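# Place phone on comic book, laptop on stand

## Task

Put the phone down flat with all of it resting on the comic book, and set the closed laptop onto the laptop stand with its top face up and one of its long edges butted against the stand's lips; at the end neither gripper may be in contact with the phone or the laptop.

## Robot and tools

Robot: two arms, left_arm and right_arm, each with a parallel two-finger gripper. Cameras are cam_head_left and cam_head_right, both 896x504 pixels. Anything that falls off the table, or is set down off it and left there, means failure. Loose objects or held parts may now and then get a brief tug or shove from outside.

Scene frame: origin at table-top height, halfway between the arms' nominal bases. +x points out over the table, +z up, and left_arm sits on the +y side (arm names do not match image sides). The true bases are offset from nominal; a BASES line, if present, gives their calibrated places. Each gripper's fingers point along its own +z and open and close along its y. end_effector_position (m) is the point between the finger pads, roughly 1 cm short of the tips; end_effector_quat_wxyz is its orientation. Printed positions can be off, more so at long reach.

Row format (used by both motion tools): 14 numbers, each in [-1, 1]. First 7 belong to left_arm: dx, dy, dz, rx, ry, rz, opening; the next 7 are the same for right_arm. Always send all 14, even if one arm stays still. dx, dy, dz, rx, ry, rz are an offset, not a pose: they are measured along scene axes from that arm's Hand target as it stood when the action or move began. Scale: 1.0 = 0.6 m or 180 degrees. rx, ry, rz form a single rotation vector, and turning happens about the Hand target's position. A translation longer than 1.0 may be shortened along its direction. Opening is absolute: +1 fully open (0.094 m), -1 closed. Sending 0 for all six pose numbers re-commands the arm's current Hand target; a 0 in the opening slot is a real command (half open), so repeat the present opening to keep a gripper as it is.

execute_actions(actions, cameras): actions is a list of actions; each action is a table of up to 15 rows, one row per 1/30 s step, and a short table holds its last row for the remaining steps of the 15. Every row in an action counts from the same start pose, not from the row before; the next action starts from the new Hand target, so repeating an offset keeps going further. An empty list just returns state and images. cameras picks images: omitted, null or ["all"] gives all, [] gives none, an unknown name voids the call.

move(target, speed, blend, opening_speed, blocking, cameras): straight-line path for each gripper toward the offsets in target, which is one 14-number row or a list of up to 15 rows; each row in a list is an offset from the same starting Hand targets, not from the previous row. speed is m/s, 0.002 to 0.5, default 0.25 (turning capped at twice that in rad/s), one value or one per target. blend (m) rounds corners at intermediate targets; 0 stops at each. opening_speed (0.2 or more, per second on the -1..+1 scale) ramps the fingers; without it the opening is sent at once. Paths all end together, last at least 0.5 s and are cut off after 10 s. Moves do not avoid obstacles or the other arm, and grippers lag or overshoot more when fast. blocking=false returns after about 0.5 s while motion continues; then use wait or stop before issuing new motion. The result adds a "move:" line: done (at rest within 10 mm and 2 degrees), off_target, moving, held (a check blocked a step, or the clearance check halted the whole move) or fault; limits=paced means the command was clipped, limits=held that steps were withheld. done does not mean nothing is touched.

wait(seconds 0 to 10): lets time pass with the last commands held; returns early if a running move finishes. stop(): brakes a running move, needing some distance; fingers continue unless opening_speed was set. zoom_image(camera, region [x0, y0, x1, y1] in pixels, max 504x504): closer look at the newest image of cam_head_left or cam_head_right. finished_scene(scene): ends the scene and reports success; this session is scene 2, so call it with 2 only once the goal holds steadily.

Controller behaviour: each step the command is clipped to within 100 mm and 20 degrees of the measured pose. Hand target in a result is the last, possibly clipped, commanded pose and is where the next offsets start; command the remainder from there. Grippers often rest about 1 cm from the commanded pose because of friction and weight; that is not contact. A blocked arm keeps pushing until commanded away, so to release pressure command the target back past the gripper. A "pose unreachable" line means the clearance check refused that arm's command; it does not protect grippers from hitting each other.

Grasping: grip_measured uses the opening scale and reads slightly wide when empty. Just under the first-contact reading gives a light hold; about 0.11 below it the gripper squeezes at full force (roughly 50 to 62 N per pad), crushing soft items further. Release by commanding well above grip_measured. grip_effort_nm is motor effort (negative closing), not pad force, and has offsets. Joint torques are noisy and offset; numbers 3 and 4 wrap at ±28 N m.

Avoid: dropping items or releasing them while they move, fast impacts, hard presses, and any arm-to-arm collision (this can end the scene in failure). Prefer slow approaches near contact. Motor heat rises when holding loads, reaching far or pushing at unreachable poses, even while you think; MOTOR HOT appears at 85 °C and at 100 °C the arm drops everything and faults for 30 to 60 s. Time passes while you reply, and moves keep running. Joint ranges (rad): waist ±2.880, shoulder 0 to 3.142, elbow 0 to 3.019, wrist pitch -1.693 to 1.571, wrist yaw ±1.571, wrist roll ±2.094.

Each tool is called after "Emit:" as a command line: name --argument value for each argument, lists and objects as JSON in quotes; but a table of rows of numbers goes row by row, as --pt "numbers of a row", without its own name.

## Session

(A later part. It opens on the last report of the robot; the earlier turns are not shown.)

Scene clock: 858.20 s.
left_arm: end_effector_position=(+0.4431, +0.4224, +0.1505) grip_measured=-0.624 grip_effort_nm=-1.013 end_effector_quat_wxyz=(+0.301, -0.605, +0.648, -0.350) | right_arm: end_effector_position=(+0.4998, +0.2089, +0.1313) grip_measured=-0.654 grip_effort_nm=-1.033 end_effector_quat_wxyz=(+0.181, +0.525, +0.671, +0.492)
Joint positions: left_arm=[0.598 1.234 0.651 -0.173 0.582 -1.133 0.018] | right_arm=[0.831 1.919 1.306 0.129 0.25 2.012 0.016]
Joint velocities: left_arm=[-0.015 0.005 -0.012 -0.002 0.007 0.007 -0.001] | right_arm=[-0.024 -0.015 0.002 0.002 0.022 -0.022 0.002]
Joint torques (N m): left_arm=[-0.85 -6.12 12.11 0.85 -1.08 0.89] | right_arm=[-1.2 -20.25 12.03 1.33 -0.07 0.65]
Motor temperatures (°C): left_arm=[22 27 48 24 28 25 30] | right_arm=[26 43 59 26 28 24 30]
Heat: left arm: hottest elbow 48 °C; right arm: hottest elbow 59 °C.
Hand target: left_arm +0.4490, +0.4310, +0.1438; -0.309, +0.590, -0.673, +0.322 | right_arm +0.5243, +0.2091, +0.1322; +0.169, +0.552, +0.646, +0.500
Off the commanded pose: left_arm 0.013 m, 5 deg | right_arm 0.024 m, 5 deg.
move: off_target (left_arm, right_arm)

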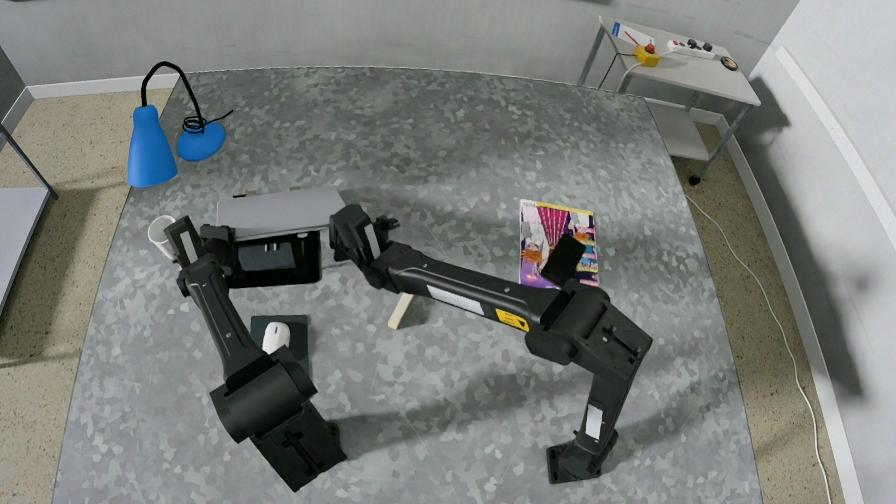

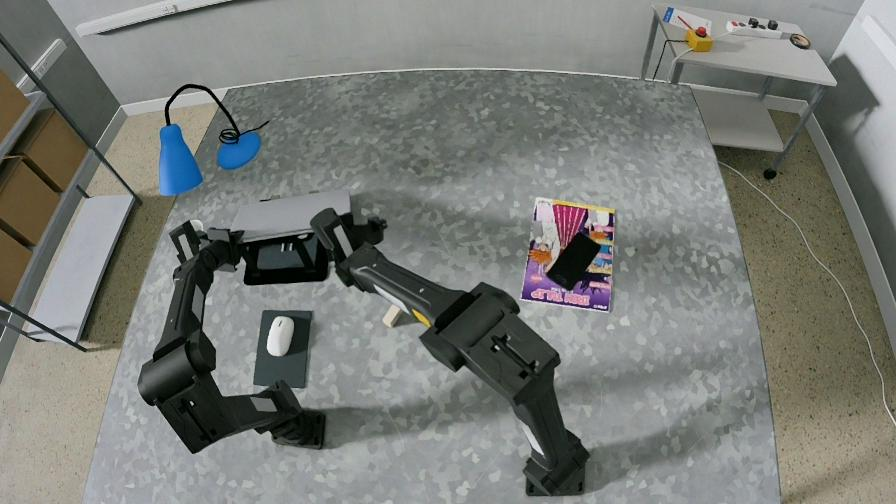

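Emit:
move --target '[0.02,0.003,-0.02,0.0,0.01,0.0,-1, 0.01,0.003,-0.025,0.0,0.01,0.0,-1]' --speed 0.05 --cameras '["cam_head_left","cam_head_right"]'

Emit:
zoom_image --camera "cam_head_left" --region '[140, 165, 370, 295]'

Emit:
zoom_image --camera "cam_head_right" --region '[170, 165, 400, 295]'

Scene clock: 862.80 s.
left_arm: end_effector_position=(+0.4572, +0.4229, +0.1447) grip_measured=-0.623 grip_effort_nm=-1.009 end_effector_quat_wxyz=(+0.295, -0.605, +0.653, -0.346) | right_arm: end_effector_position=(+0.5113, +0.2095, +0.1250) grip_measured=-0.654 grip_effort_nm=-1.033 end_effector_quat_wxyz=(+0.178, +0.528, +0.670, +0.491)
Joint positions: left_arm=[0.574 1.282 0.68 -0.164 0.564 -1.137 0.018] | right_arm=[0.817 1.946 1.331 0.129 0.237 2.014 0.016]
Joint velocities: left_arm=[-0.015 0.005 -0.007 -0.002 -0.051 0.081 0.001] | right_arm=[-0.015 -0.024 0.012 -0.002 0.022 -0.022 0]
Joint torques (N m): left_arm=[-1.67 -6.83 11.93 0.87 -1.37 0.91] | right_arm=[-0.85 -20.31 11.74 0.91 -0.25 0.72]
Motor temperatures (°C): left_arm=[22 27 48 24 28 25 30] | right_arm=[26 43 59 26 27 24 30]
Heat: left arm: hottest elbow 48 °C; right arm: hottest elbow 59 °C.
Hand target: left_arm +0.4610, +0.4326, +0.1319; -0.298, +0.595, -0.678, +0.313 | right_arm +0.5301, +0.2109, +0.1171; +0.159, +0.560, +0.648, +0.491
Off the commanded pose: left_arm 0.017 m, 5 deg | right_arm 0.021 m, 5 deg.
joint sent to its limit (right arm) — joint 6 (wrist roll), upper limit. The joint targets still meet the commanded pose.
move: off_target (left_arm, right_arm)

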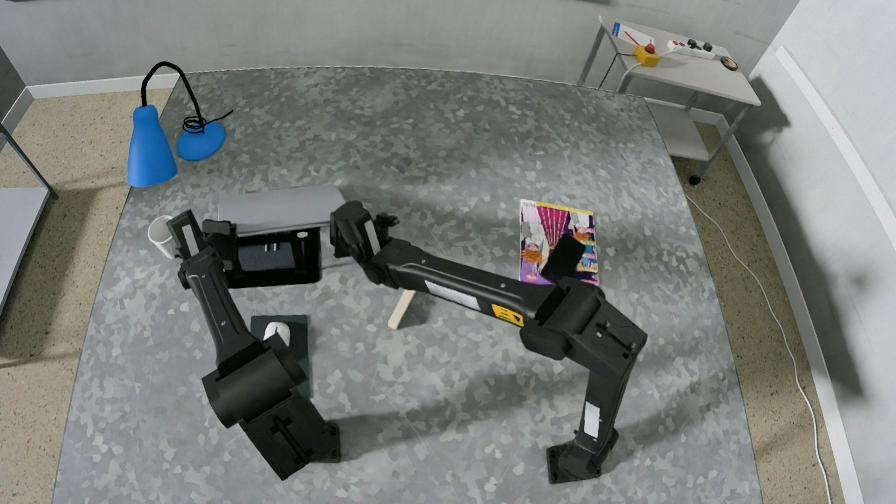

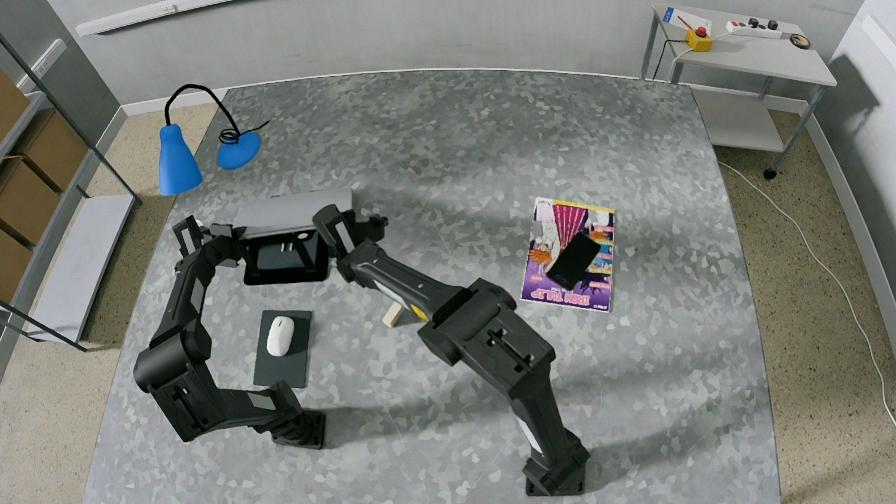

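Scaled by 2.191.

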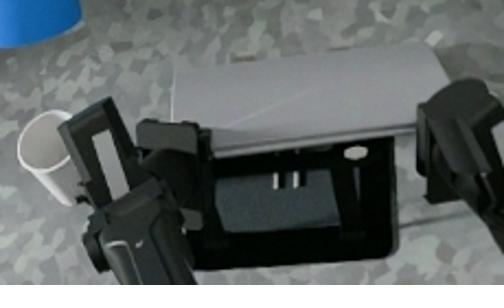

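Scaled by 2.191.

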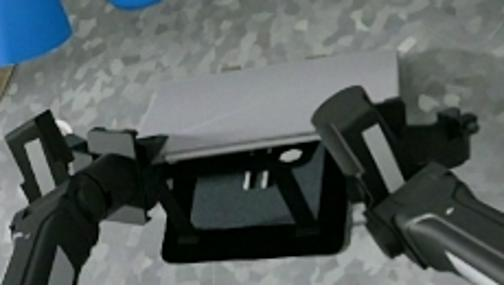

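Emit:
zoom_image --camera "cam_head_left" --region '[215, 170, 355, 250]'

Emit:
zoom_image --camera "cam_head_right" --region '[230, 170, 370, 250]'

Scaled by 3.600.

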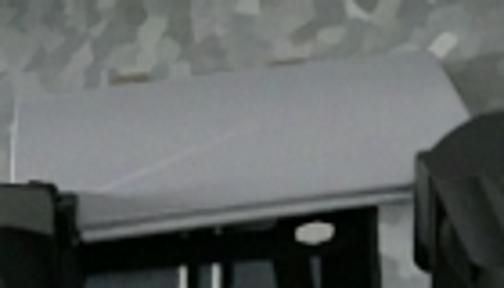

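Scaled by 3.600.

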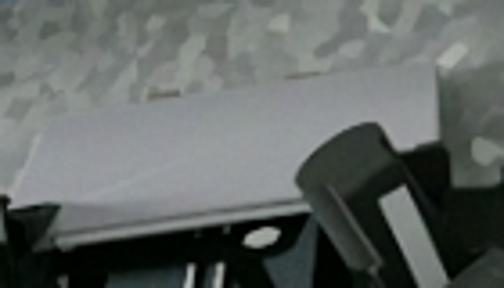

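Emit:
move --target '[-0.006,-0.016,0.025,0.0,0.0,0.0,-1, -0.025,-0.002,0.02,0.0,0.0,0.0,-1]' --speed 0.05 --cameras '["cam_head_left","cam_head_right"]'

Emit:
zoom_image --camera "cam_head_left" --region '[215, 170, 355, 250]'

Scene clock: 895.90 s.
left_arm: end_effector_position=(+0.4561, +0.4200, +0.1455) grip_measured=-0.621 grip_effort_nm=-1.009 end_effector_quat_wxyz=(+0.293, -0.610, +0.653, -0.341) | right_arm: end_effector_position=(+0.5113, +0.2083, +0.1237) grip_measured=-0.654 grip_effort_nm=-1.033 end_effector_quat_wxyz=(+0.179, +0.530, +0.669, +0.489)
Joint positions: left_arm=[0.565 1.271 0.68 -0.181 0.546 -1.144 0.018] | right_arm=[0.817 1.946 1.331 0.123 0.242 2.018 0.016]
Joint velocities: left_arm=[0.005 0.005 0.002 0.012 0.051 -0.007 -0.001] | right_arm=[0.005 -0.005 -0.007 0.002 -0.095 0.007 0]
Joint torques (N m): left_arm=[-1.96 -10.11 11.96 -0.1 -1.15 0.78] | right_arm=[0.32 -23.47 9.81 0.68 0.03 0.69]
Motor temperatures (°C): left_arm=[22 27 47 24 30 25 30] | right_arm=[26 43 55 25 26 24 30]
Heat: left arm: hottest elbow 47 °C; right arm: hottest elbow 55 °C.
Hand target: left_arm +0.4574, +0.4231, +0.1467; -0.298, +0.595, -0.678, +0.313 | right_arm +0.5152, +0.2099, +0.1292; +0.159, +0.560, +0.648, +0.491
Off the commanded pose: left_arm 0.004 m, 5 deg | right_arm 0.007 m, 5 deg.
joint sent to its limit (right arm) — joint 6 (wrist roll), upper limit. The joint targets still meet the commanded pose.
move: off_target (left_arm, right_arm)

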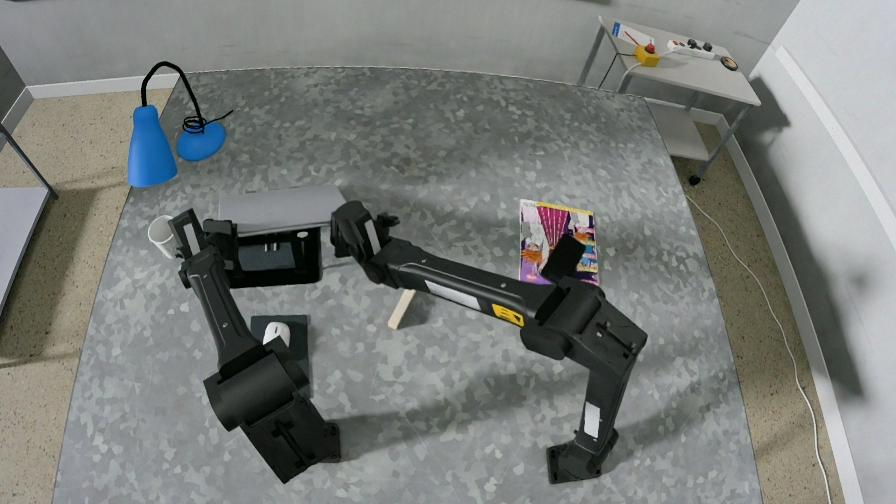

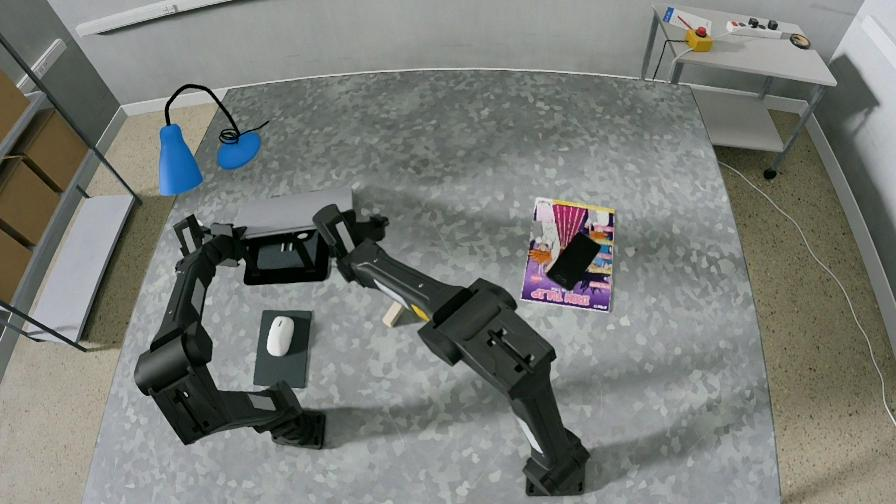

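Scaled by 3.600.

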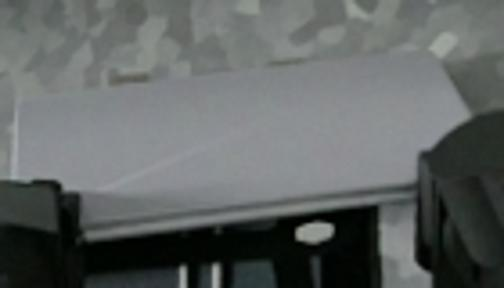

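Emit:
move --target '[0,0,0,0,0,0,-0.45, 0,0,0,0,0,0,-1]' --opening_speed 0.4 --cameras '["cam_head_left"]'

Emit:
zoom_image --camera "cam_head_left" --region '[215, 170, 355, 250]'

Scene clock: 899.77 s.
left_arm: end_effector_position=(+0.4572, +0.4200, +0.1471) grip_measured=-0.453 grip_effort_nm=0.188 end_effector_quat_wxyz=(+0.298, -0.599, +0.667, -0.327) | right_arm: end_effector_position=(+0.5116, +0.2074, +0.1233) grip_measured=-0.654 grip_effort_nm=-1.038 end_effector_quat_wxyz=(+0.181, +0.532, +0.669, +0.487)
Joint positions: left_arm=[0.557 1.268 0.69 -0.202 0.526 -1.102 0.026] | right_arm=[0.817 1.946 1.331 0.121 0.247 2.018 0.016]
Joint velocities: left_arm=[-0.005 -0.005 -0.012 -0.007 0.066 0.022 -0.002] | right_arm=[-0.015 -0.015 -0.002 -0.007 -0.007 0.022 0]
Joint torques (N m): left_arm=[-1.03 -9.64 11.07 0.21 -0.53 0.49] | right_arm=[0.32 -23.53 9.83 0.76 -0.14 0.69]
Motor temperatures (°C): left_arm=[22 27 46 24 30 25 30] | right_arm=[26 44 55 25 26 24 30]
Heat: left arm: hottest elbow 46 °C; right arm: hottest elbow 55 °C.
Hand target: left_arm +0.4574, +0.4231, +0.1468; +0.298, -0.595, +0.678, -0.313 | right_arm +0.5152, +0.2100, +0.1293; +0.159, +0.560, +0.648, +0.491
Off the commanded pose: left_arm 0.003 m, 2 deg | right_arm 0.007 m, 5 deg.
joint sent to its limit (right arm) — joint 6 (wrist roll), upper limit. The joint targets still meet the commanded pose.
move: off_target (right_arm)
Images, in order (width x height): cam_head_left 896x504.

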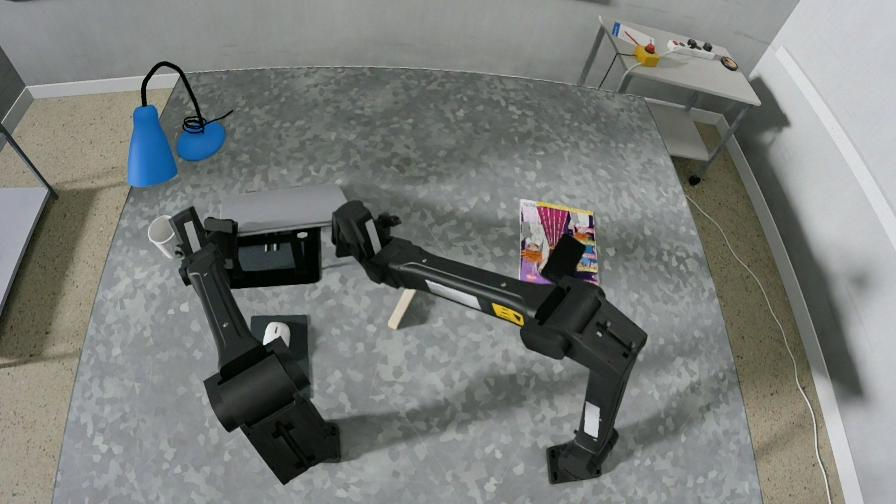

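Scaled by 3.600.

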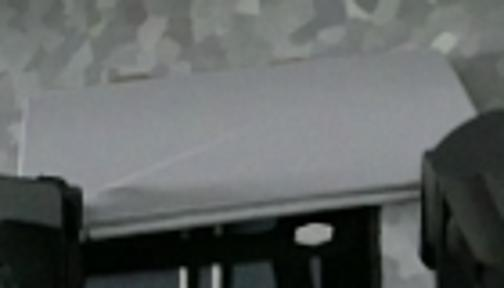

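Emit:
move --target '[0,0,0,0,0,0,-0.4, 0,0,0,0,0,0,-0.42]' --opening_speed 0.4 --cameras '["cam_head_left"]'

Emit:
zoom_image --camera "cam_head_left" --region '[215, 170, 355, 250]'

Scene clock: 903.73 s.
left_arm: end_effector_position=(+0.4576, +0.4200, +0.1475) grip_measured=-0.403 grip_effort_nm=0.183 end_effector_quat_wxyz=(+0.299, -0.599, +0.667, -0.326) | right_arm: end_effector_position=(+0.5100, +0.2073, +0.1207) grip_measured=-0.422 grip_effort_nm=0.061 end_effector_quat_wxyz=(+0.164, +0.550, +0.658, +0.488)
Joint positions: left_arm=[0.555 1.267 0.692 -0.204 0.523 -1.102 0.028] | right_arm=[0.817 1.946 1.331 0.109 0.24 2.074 0.027]
Joint velocities: left_arm=[0.005 0.005 -0.007 0.007 -0.051 -0.022 -0.001] | right_arm=[-0.015 -0.015 0.002 -0.002 -0.095 0.022 0]
Joint torques (N m): left_arm=[-1.49 -9.99 11 0.55 -0.38 0.45] | right_arm=[0.26 -23.47 9.91 1.07 0.05 0.17]
Motor temperatures (°C): left_arm=[22 27 46 24 30 25 30] | right_arm=[26 44 54 25 26 24 30]
Heat: left arm: hottest elbow 46 °C; right arm: hottest elbow 54 °C.
Hand target: left_arm +0.4574, +0.4230, +0.1467; +0.298, -0.595, +0.678, -0.313 | right_arm +0.5152, +0.2100, +0.1292; +0.159, +0.559, +0.648, +0.491
Off the commanded pose: left_arm 0.003 m, 2 deg | right_arm 0.010 m, 2 deg.
joint sent to its limit (right arm) — joint 6 (wrist roll), upper limit. The joint targets still meet the commanded pose.
move: done
Images, in order (width x height): cam_head_left 896x504.

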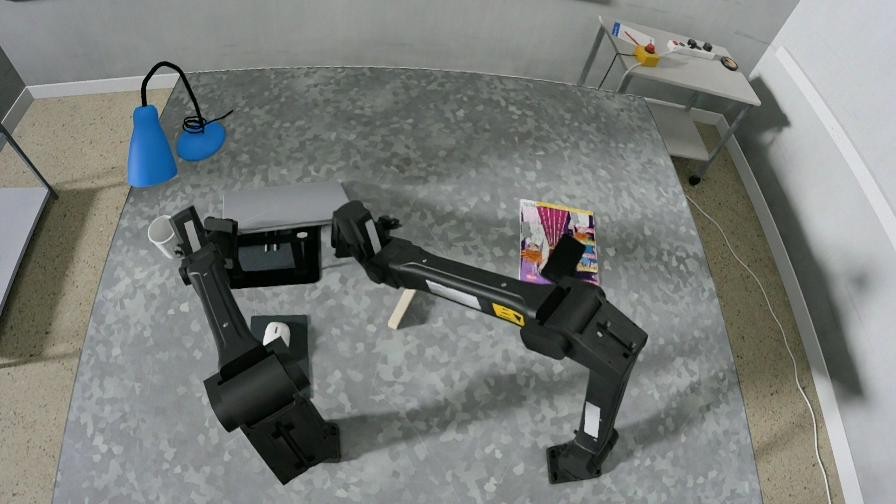

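Scaled by 3.600.

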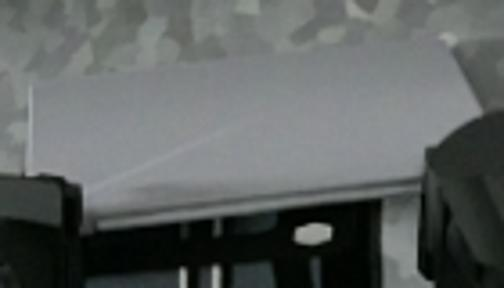

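Emit:
execute_actions --actions '[]'

Emit:
zoom_image --camera "cam_head_left" --region '[205, 160, 365, 290]'

Emit:
zoom_image --camera "cam_head_right" --region '[215, 160, 375, 290]'

Scene clock: 913.90 s.
left_arm: end_effector_position=(+0.4576, +0.4200, +0.1475) grip_measured=-0.403 grip_effort_nm=0.178 end_effector_quat_wxyz=(+0.299, -0.599, +0.667, -0.326) | right_arm: end_effector_position=(+0.5100, +0.2073, +0.1207) grip_measured=-0.421 grip_effort_nm=0.066 end_effector_quat_wxyz=(+0.164, +0.551, +0.657, +0.488)
Joint positions: left_arm=[0.555 1.267 0.692 -0.204 0.523 -1.102 0.028] | right_arm=[0.817 1.946 1.331 0.109 0.24 2.075 0.027]
Joint velocities: left_arm=[-0.005 0.005 0.002 0.002 0.007 0.022 0.001] | right_arm=[-0.015 -0.005 -0.017 0.002 -0.007 -0.007 -0.001]
Joint torques (N m): left_arm=[-1.2 -10.29 11.18 0.36 -0.35 0.44] | right_arm=[0.26 -23.47 9.84 1.07 0.05 0.16]
Motor temperatures (°C): left_arm=[22 27 46 24 29 25 29] | right_arm=[26 45 54 25 26 24 29]
Heat: left arm: hottest elbow 46 °C; right arm: hottest elbow 54 °C.
Hand target: left_arm +0.4574, +0.4230, +0.1467; +0.298, -0.595, +0.678, -0.313 | right_arm +0.5152, +0.2100, +0.1292; +0.159, +0.560, +0.648, +0.491
Tool commands: left_gripper/opening=-0.4 right_gripper/opening=-0.42
Off the commanded pose: left_arm 0.003 m, 2 deg | right_arm 0.010 m, 2 deg.

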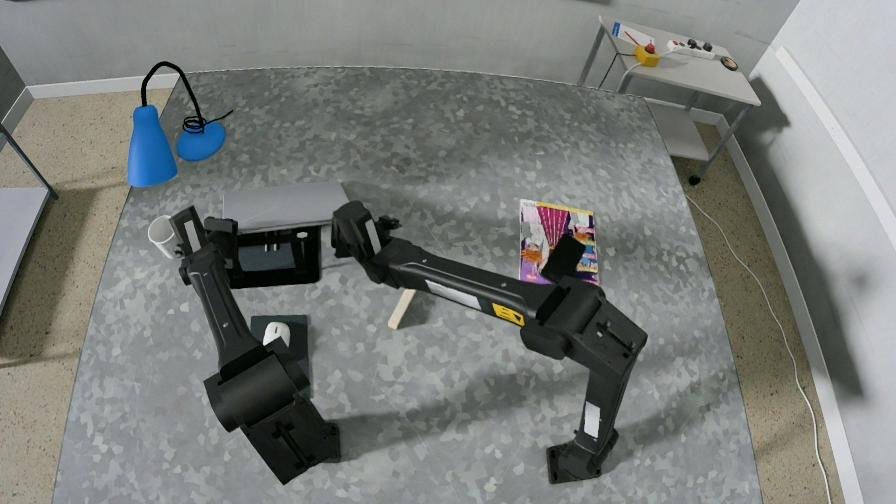

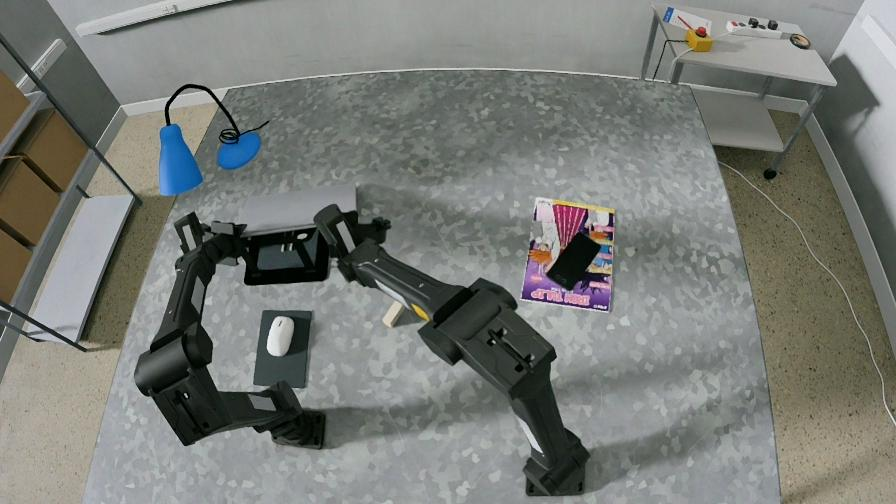

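Scaled by 3.150.

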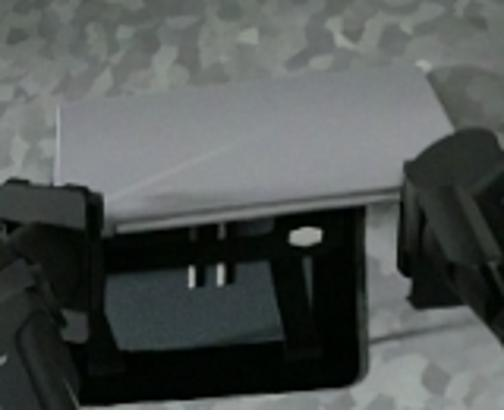

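Scaled by 3.150.

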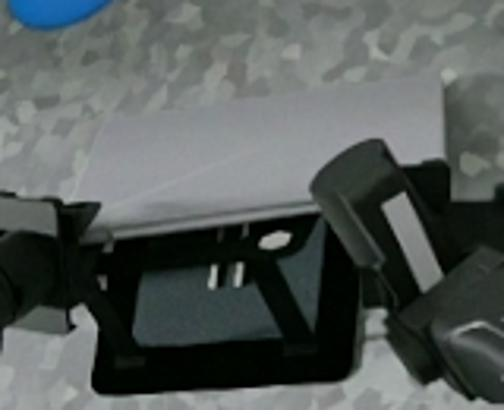

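Emit:
move --target '[-0.08, 0.0, 0.055, 0, 0, 0, -0.36, -0.08, -0.045, 0.03, 0, 0, 0, -0.36]' --speed 0.04

Emit:
zoom_image --camera "cam_head_left" --region '[205, 160, 365, 290]'

Scene clock: 923.83 s.
left_arm: end_effector_position=(+0.4164, +0.4220, +0.1781) grip_measured=-0.362 grip_effort_nm=0.129 end_effector_quat_wxyz=(+0.294, -0.594, +0.679, -0.315) | right_arm: end_effector_position=(+0.4760, +0.1808, +0.1417) grip_measured=-0.361 grip_effort_nm=0.066 end_effector_quat_wxyz=(+0.169, +0.550, +0.658, +0.486)
Joint positions: left_arm=[0.628 1.126 0.693 -0.406 0.564 -1.002 0.03] | right_arm=[0.831 1.824 1.206 0.109 0.26 2.075 0.03]
Joint velocities: left_arm=[-0.024 -0.005 0.007 -0.022 0.037 0.007 -0.001] | right_arm=[0.005 -0.015 -0.012 0.007 0.022 -0.007 0]
Joint torques (N m): left_arm=[-0.03 -9.52 9.55 1.17 0.38 0.15] | right_arm=[1.44 -22.77 7.31 1.81 0.21 0.16]
Motor temperatures (°C): left_arm=[22 27 45 24 29 25 29] | right_arm=[26 45 53 25 26 24 28]
Heat: left arm: hottest elbow 45 °C; right arm: hottest elbow 53 °C.
Hand target: left_arm +0.4096, +0.4238, +0.1795; +0.298, -0.595, +0.678, -0.313 | right_arm +0.4670, +0.1837, +0.1478; +0.159, +0.560, +0.648, +0.491
Off the commanded pose: left_arm 0.007 m, 1 deg | right_arm 0.011 m, 2 deg.
joint sent to its limit (right arm) — joint 6 (wrist roll), upper limit. The joint targets still meet the commanded pose.
move: off_target (right_arm)

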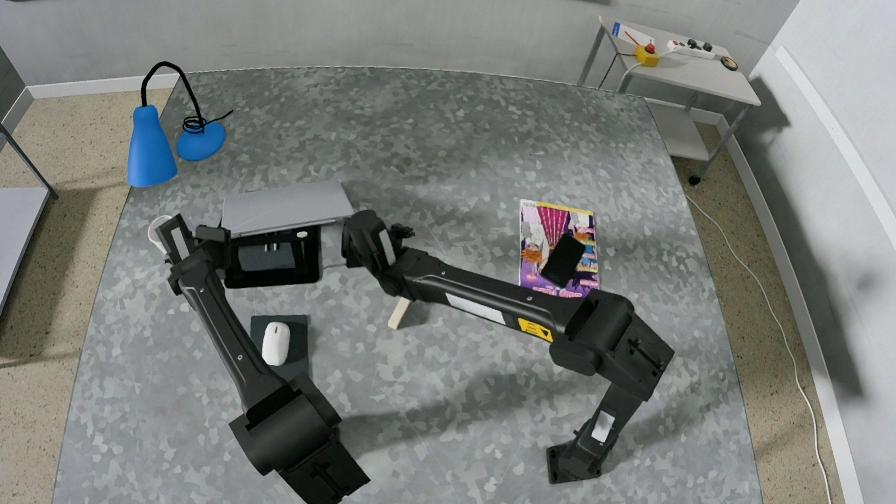

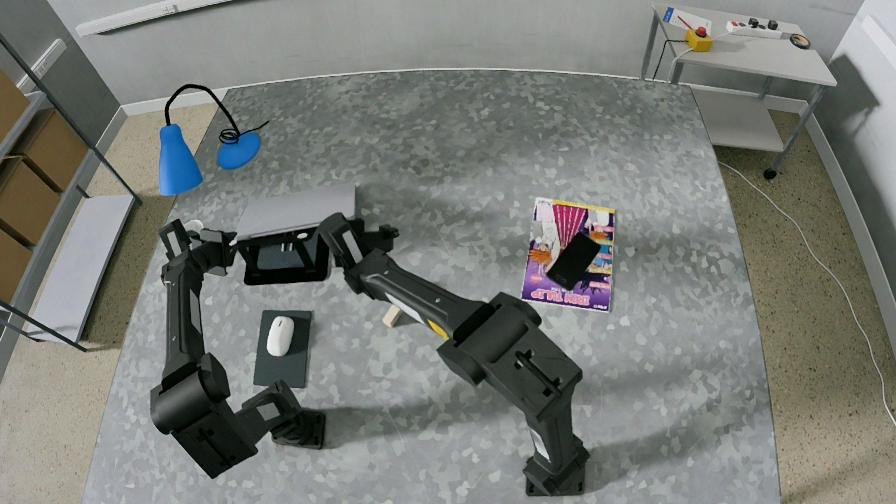

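Scaled by 3.150.

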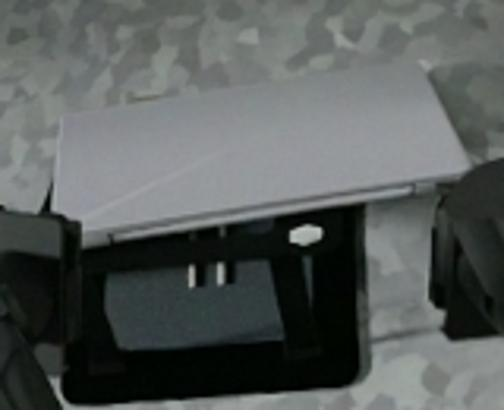

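Emit:
move --target '[-0.13, -0.03, 0.12, 0, 0, 0, -0.36, -0.12, -0.12, 0.12, 0, 0, 0, -0.36]' --speed 0.1

Emit:
zoom_image --camera "cam_head_left" --region '[205, 160, 365, 290]'

Emit:
zoom_image --camera "cam_head_left" --region '[215, 170, 355, 250]'

Emit:
zoom_image --camera "cam_head_right" --region '[215, 160, 375, 290]'

Scene clock: 929.23 s.
left_arm: end_effector_position=(+0.3298, +0.3988, +0.2288) grip_measured=-0.362 grip_effort_nm=0.129 end_effector_quat_wxyz=(+0.275, -0.603, +0.679, -0.316) | right_arm: end_effector_position=(+0.4042, +0.1130, +0.2255) grip_measured=-0.361 grip_effort_nm=0.071 end_effector_quat_wxyz=(+0.171, +0.544, +0.653, +0.499)
Joint positions: left_arm=[0.774 0.844 0.693 -0.811 0.656 -0.863 0.03] | right_arm=[0.848 1.477 0.992 0.005 0.274 2.075 0.03]
Joint velocities: left_arm=[-0.015 0.005 -0.012 0.007 0.007 0.007 0] | right_arm=[0.005 -0.005 -0.007 -0.002 0.007 -0.022 0]
Joint torques (N m): left_arm=[-0.62 -5.89 14.42 0.88 0.4 0.18] | right_arm=[1.44 -16.5 7.94 1.11 0.21 0.16]
Motor temperatures (°C): left_arm=[22 27 45 24 28 24 29] | right_arm=[26 45 53 25 26 24 28]
Heat: left arm: hottest elbow 45 °C; right arm: hottest elbow 53 °C.
Hand target: left_arm +0.3318, +0.4073, +0.2510; +0.297, -0.595, +0.679, -0.312 | right_arm +0.3942, +0.1133, +0.2206; +0.159, +0.560, +0.648, +0.491
Off the commanded pose: left_arm 0.024 m, 3 deg | right_arm 0.011 m, 3 deg.
joint sent to its limit (right arm) — joint 6 (wrist roll), upper limit. The joint targets still meet the commanded pose.
move: off_target (left_arm, right_arm)

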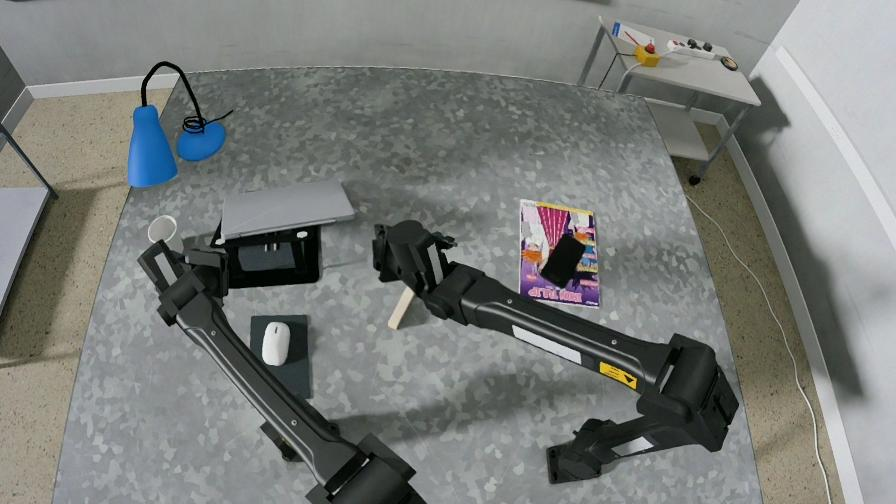

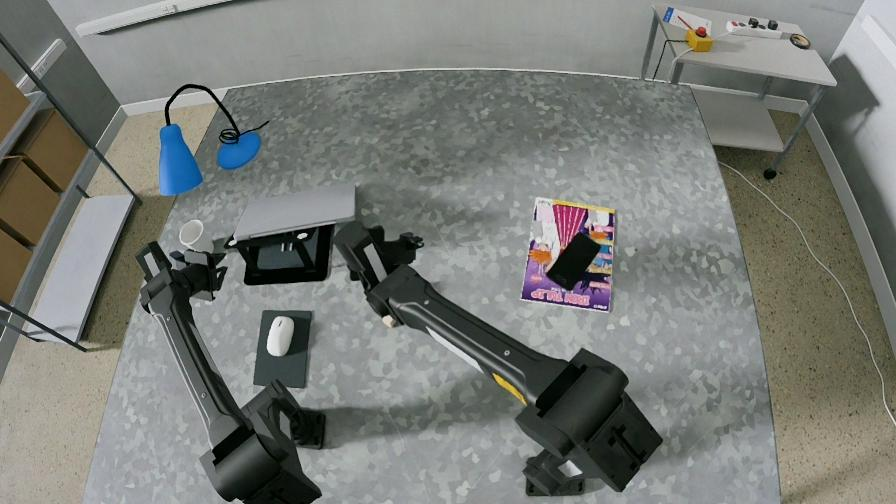

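Scaled by 3.150.

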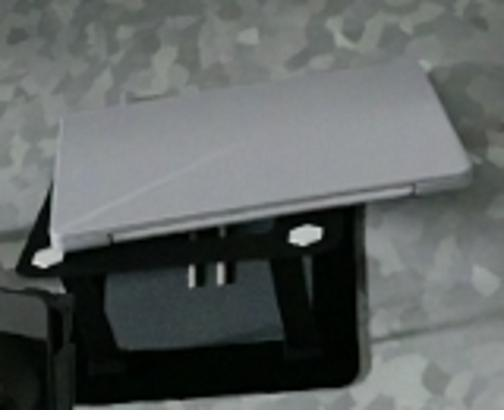

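Scaled by 3.600.

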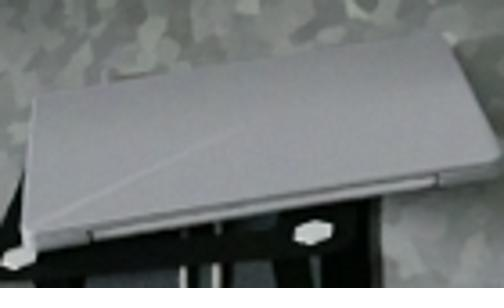

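Scaled by 3.150.

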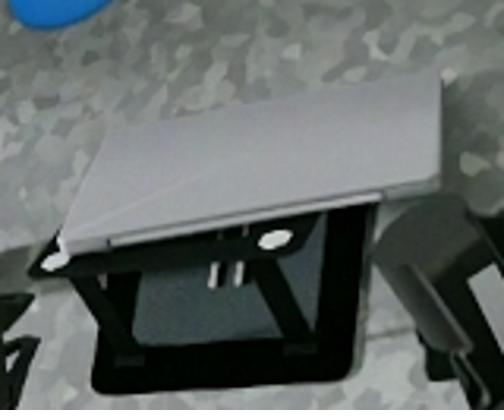

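Emit:
zoom_image --camera "cam_head_left" --region '[205, 215, 275, 255]'

Emit:
zoom_image --camera "cam_head_left" --region '[265, 205, 335, 245]'

Emit:
zoom_image --camera "cam_head_right" --region '[220, 215, 290, 255]'

Emit:
zoom_image --camera "cam_head_right" --region '[280, 205, 350, 245]'

Emit:
zoom_image --camera "cam_head_left" --region '[215, 170, 285, 210]'

Emit:
zoom_image --camera "cam_head_left" --region '[285, 165, 355, 205]'

Scaled by 7.200.

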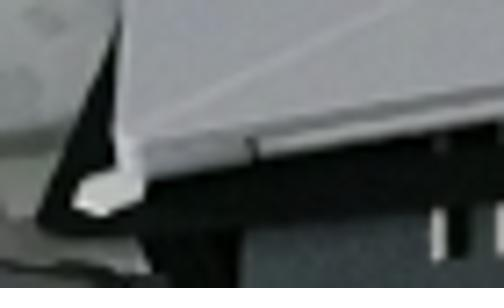

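Scaled by 7.200.

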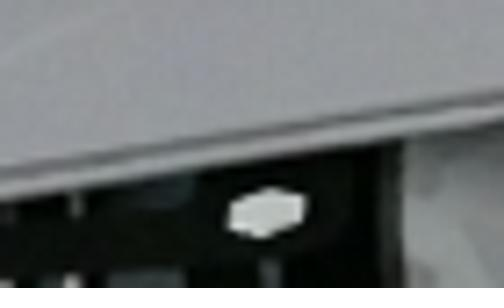

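Scaled by 7.200.

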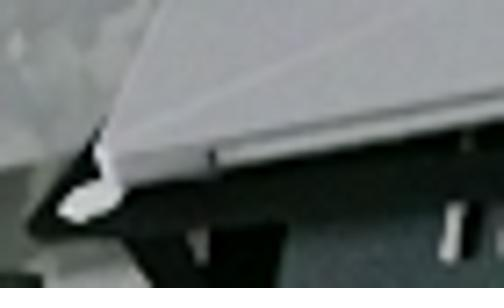

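Scaled by 7.200.

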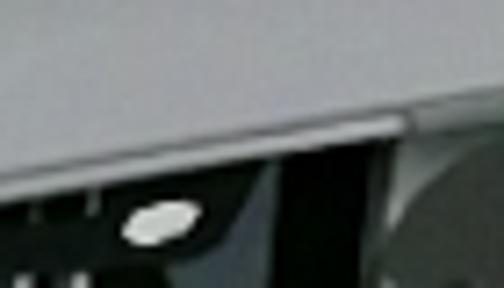

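Scaled by 7.200.

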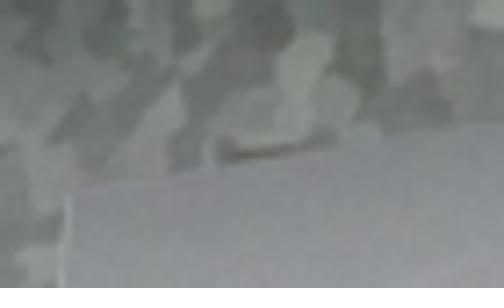

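Scaled by 7.200.

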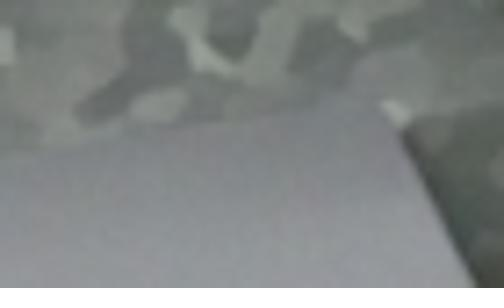

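Emit:
move --target '[0, 0, 0, 0, 0, 0, -0.36, 0.1147, 0.112, -0.123, 0, 0, 0, -0.25]' --speed 0.1

Emit:
zoom_image --camera "cam_head_left" --region '[300, 180, 440, 260]'

Emit:
zoom_image --camera "cam_head_right" --region '[300, 170, 440, 250]'

Scene clock: 955.40 s.
left_arm: end_effector_position=(+0.3297, +0.3988, +0.2288) grip_measured=-0.362 grip_effort_nm=0.129 end_effector_quat_wxyz=(+0.275, -0.603, +0.679, -0.316) | right_arm: end_effector_position=(+0.4459, +0.1636, +0.1349) grip_measured=-0.251 grip_effort_nm=0.066 end_effector_quat_wxyz=(+0.165, +0.547, +0.669, +0.475)
Joint positions: left_arm=[0.775 0.844 0.693 -0.811 0.656 -0.862 0.03] | right_arm=[0.848 1.761 1.109 0.116 0.263 2.075 0.035]
Joint velocities: left_arm=[-0.005 -0.005 0.007 0.002 0.081 -0.037 -0.001] | right_arm=[-0.005 -0.005 -0.002 0.007 0.007 -0.066 0]
Joint torques (N m): left_arm=[-0.67 -5.42 14.41 0.99 0.44 0.15] | right_arm=[0.15 -17.26 12.3 1.99 0.07 0.16]
Motor temperatures (°C): left_arm=[22 26 45 24 28 24 29] | right_arm=[26 42 52 25 26 24 28]
Heat: left arm: hottest elbow 45 °C; right arm: hottest elbow 52 °C.
Hand target: left_arm +0.3318, +0.4073, +0.2511; +0.297, -0.595, +0.678, -0.312 | right_arm +0.4637, +0.1791, +0.1460; +0.159, +0.560, +0.648, +0.491
Off the commanded pose: left_arm 0.024 m, 3 deg | right_arm 0.027 m, 3 deg.
joint sent to its limit (right arm) — joint 6 (wrist roll), upper limit. The joint targets still meet the commanded pose.
move: off_target (left_arm, right_arm)

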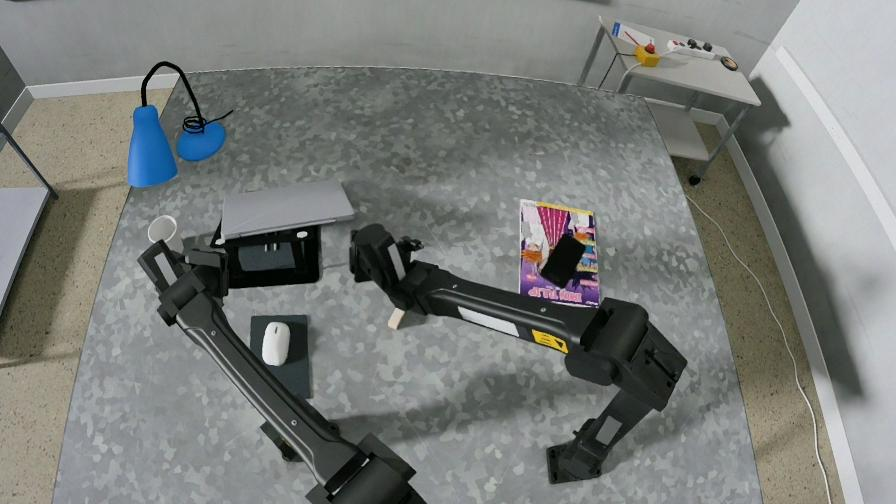

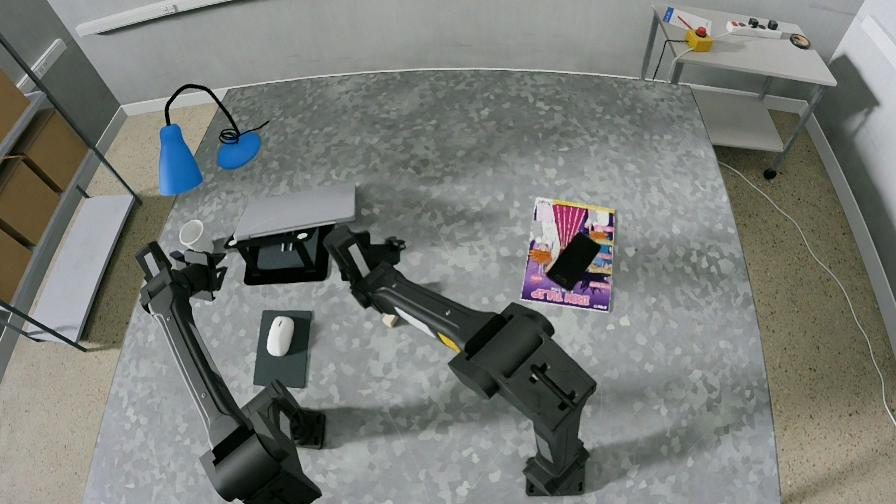

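Scaled by 3.600.

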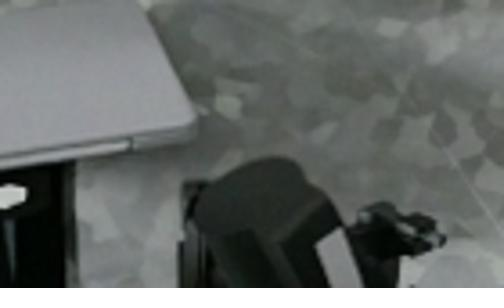

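Scaled by 3.600.

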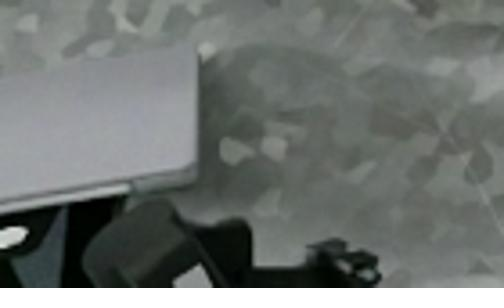

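Emit:
move --target '[0, 0, 0, 0, 0, 0, -0.36, 0.055, 0.037, -0.028, 0, 0, 0, -0.25]' --speed 0.05

Emit:
zoom_image --camera "cam_head_left" --region '[300, 180, 440, 260]'

Emit:
zoom_image --camera "cam_head_right" --region '[300, 170, 440, 250]'

Scene clock: 959.97 s.
left_arm: end_effector_position=(+0.3297, +0.3988, +0.2288) grip_measured=-0.362 grip_effort_nm=0.129 end_effector_quat_wxyz=(+0.275, -0.603, +0.679, -0.316) | right_arm: end_effector_position=(+0.4763, +0.1894, +0.1249) grip_measured=-0.251 grip_effort_nm=0.071 end_effector_quat_wxyz=(+0.163, +0.548, +0.665, +0.481)
Joint positions: left_arm=[0.775 0.844 0.693 -0.811 0.656 -0.862 0.03] | right_arm=[0.837 1.861 1.22 0.117 0.249 2.075 0.035]
Joint velocities: left_arm=[-0.015 -0.005 0.002 -0.002 -0.022 -0.022 -0.001] | right_arm=[-0.024 -0.005 -0.002 0.007 0.007 -0.022 0]
Joint torques (N m): left_arm=[-0.56 -6.48 14.53 1.06 0.41 0.16] | right_arm=[-0.32 -18.55 12.4 1.78 0.06 0.16]
Motor temperatures (°C): left_arm=[22 26 45 24 28 24 28] | right_arm=[26 42 52 25 26 24 28]
Heat: left arm: hottest elbow 45 °C; right arm: hottest elbow 52 °C.
Hand target: left_arm +0.3318, +0.4073, +0.2510; +0.297, -0.595, +0.678, -0.312 | right_arm +0.4969, +0.2007, +0.1291; +0.159, +0.560, +0.648, +0.492
Off the commanded pose: left_arm 0.024 m, 3 deg | right_arm 0.024 m, 3 deg.
joint sent to its limit (right arm) — joint 6 (wrist roll), upper limit. The joint targets still meet the commanded pose.
move: off_target (left_arm, right_arm)

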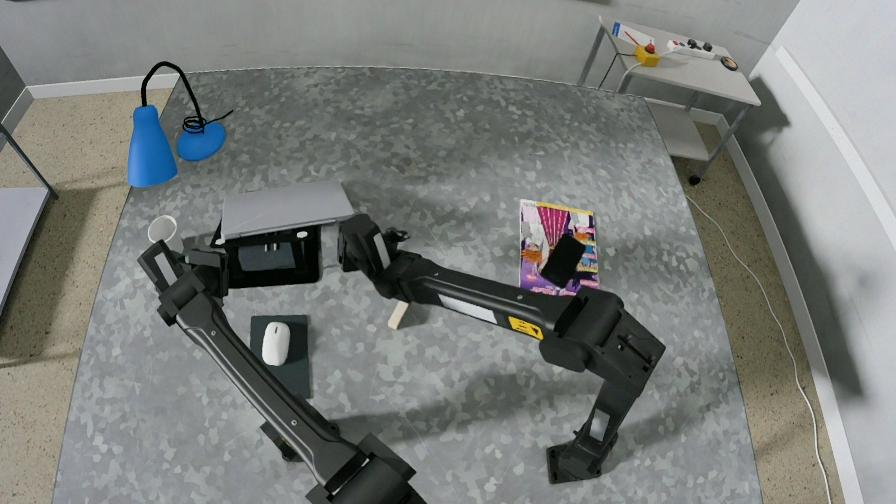

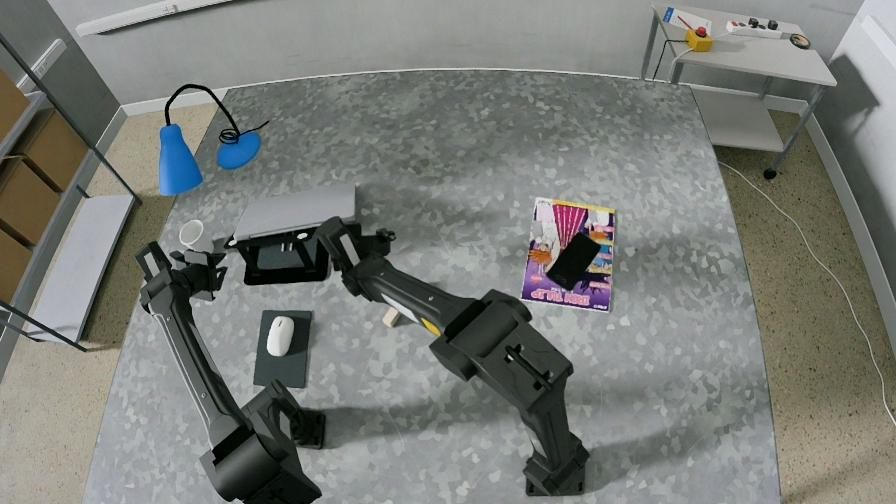

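Scaled by 3.600.

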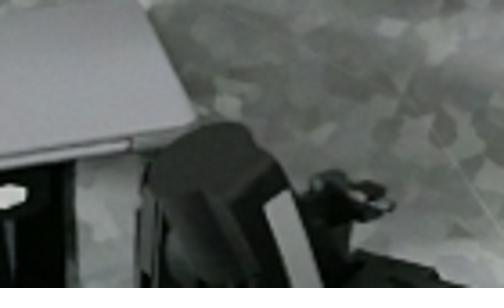

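Scaled by 3.600.

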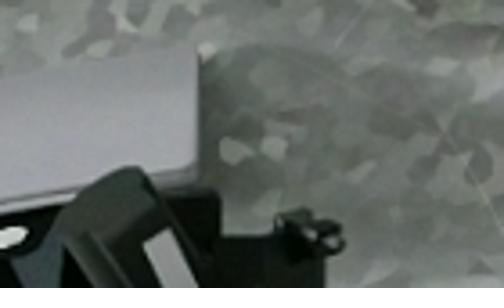

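Emit:
move --target '[0, 0, 0, 0, 0, 0, -0.36, -0.01, -0.005, 0.035, 0, 0, 0, -0.2]' --speed 0.05 --cameras '[]'

Scene clock: 966.17 s.
left_arm: end_effector_position=(+0.3297, +0.3988, +0.2288) grip_measured=-0.362 grip_effort_nm=0.125 end_effector_quat_wxyz=(+0.275, -0.603, +0.679, -0.316) | right_arm: end_effector_position=(+0.4747, +0.1878, +0.1210) grip_measured=-0.201 grip_effort_nm=0.066 end_effector_quat_wxyz=(+0.162, +0.549, +0.670, +0.472)
Joint positions: left_arm=[0.775 0.844 0.693 -0.811 0.656 -0.861 0.03] | right_arm=[0.837 1.861 1.221 0.097 0.249 2.075 0.038]
Joint velocities: left_arm=[-0.015 -0.005 0.017 -0.012 -0.007 0.007 0] | right_arm=[-0.015 0.005 0.002 -0.017 0.007 -0.007 0]
Joint torques (N m): left_arm=[-0.67 -5.71 14.6 0.96 0.39 0.18] | right_arm=[0.03 -22.18 12.15 1.07 0.16 0.16]
Motor temperatures (°C): left_arm=[22 26 45 24 28 24 28] | right_arm=[26 42 52 25 25 24 28]
Heat: left arm: hottest elbow 45 °C; right arm: hottest elbow 52 °C.
Hand target: left_arm +0.3318, +0.4073, +0.2510; +0.297, -0.595, +0.679, -0.312 | right_arm +0.4910, +0.1979, +0.1502; +0.159, +0.560, +0.648, +0.492
Off the commanded pose: left_arm 0.024 m, 3 deg | right_arm 0.035 m, 4 deg.
joint sent to its limit (right arm) — joint 6 (wrist roll), upper limit. The joint targets still meet the commanded pose.
move: off_target (left_arm, right_arm)
No camera images: "cameras" was empty.

Emit:
move --target '[0, 0, 0, 0, 0, 0, -0.36, -0.02, -0.015, 0.03, 0, 0, 0, -0.2]' --speed 0.08 --cameras '[]'

Scene clock: 970.13 s.
left_arm: end_effector_position=(+0.3297, +0.3988, +0.2288) grip_measured=-0.362 grip_effort_nm=0.125 end_effector_quat_wxyz=(+0.275, -0.603, +0.679, -0.316) | right_arm: end_effector_position=(+0.4726, +0.1846, +0.1491) grip_measured=-0.201 grip_effort_nm=0.066 end_effector_quat_wxyz=(+0.164, +0.548, +0.664, +0.481)
Joint positions: left_arm=[0.775 0.844 0.693 -0.811 0.656 -0.861 0.03] | right_arm=[0.837 1.812 1.221 0.069 0.252 2.075 0.038]
Joint velocities: left_arm=[-0.005 -0.015 0.002 -0.017 -0.007 -0.007 -0.001] | right_arm=[-0.005 0.024 -0.007 -0.007 0.007 0.037 -0.001]
Joint torques (N m): left_arm=[-1.2 -6.01 14.58 0.98 0.38 0.15] | right_arm=[0.32 -21.54 10.66 1.14 0.21 0.16]
Motor temperatures (°C): left_arm=[22 26 45 24 28 24 28] | right_arm=[26 43 52 25 25 24 28]
Heat: left arm: hottest elbow 45 °C; right arm: hottest elbow 52 °C.
Hand target: left_arm +0.3318, +0.4073, +0.2510; +0.297, -0.595, +0.679, -0.312 | right_arm +0.4791, +0.1892, +0.1683; +0.159, +0.560, +0.648, +0.492
Off the commanded pose: left_arm 0.024 m, 3 deg | right_arm 0.021 m, 3 deg.
joint sent to its limit (right arm) — joint 6 (wrist roll), upper limit. The joint targets still meet the commanded pose.
move: off_target (left_arm, right_arm)
No camera images: "cameras" was empty.


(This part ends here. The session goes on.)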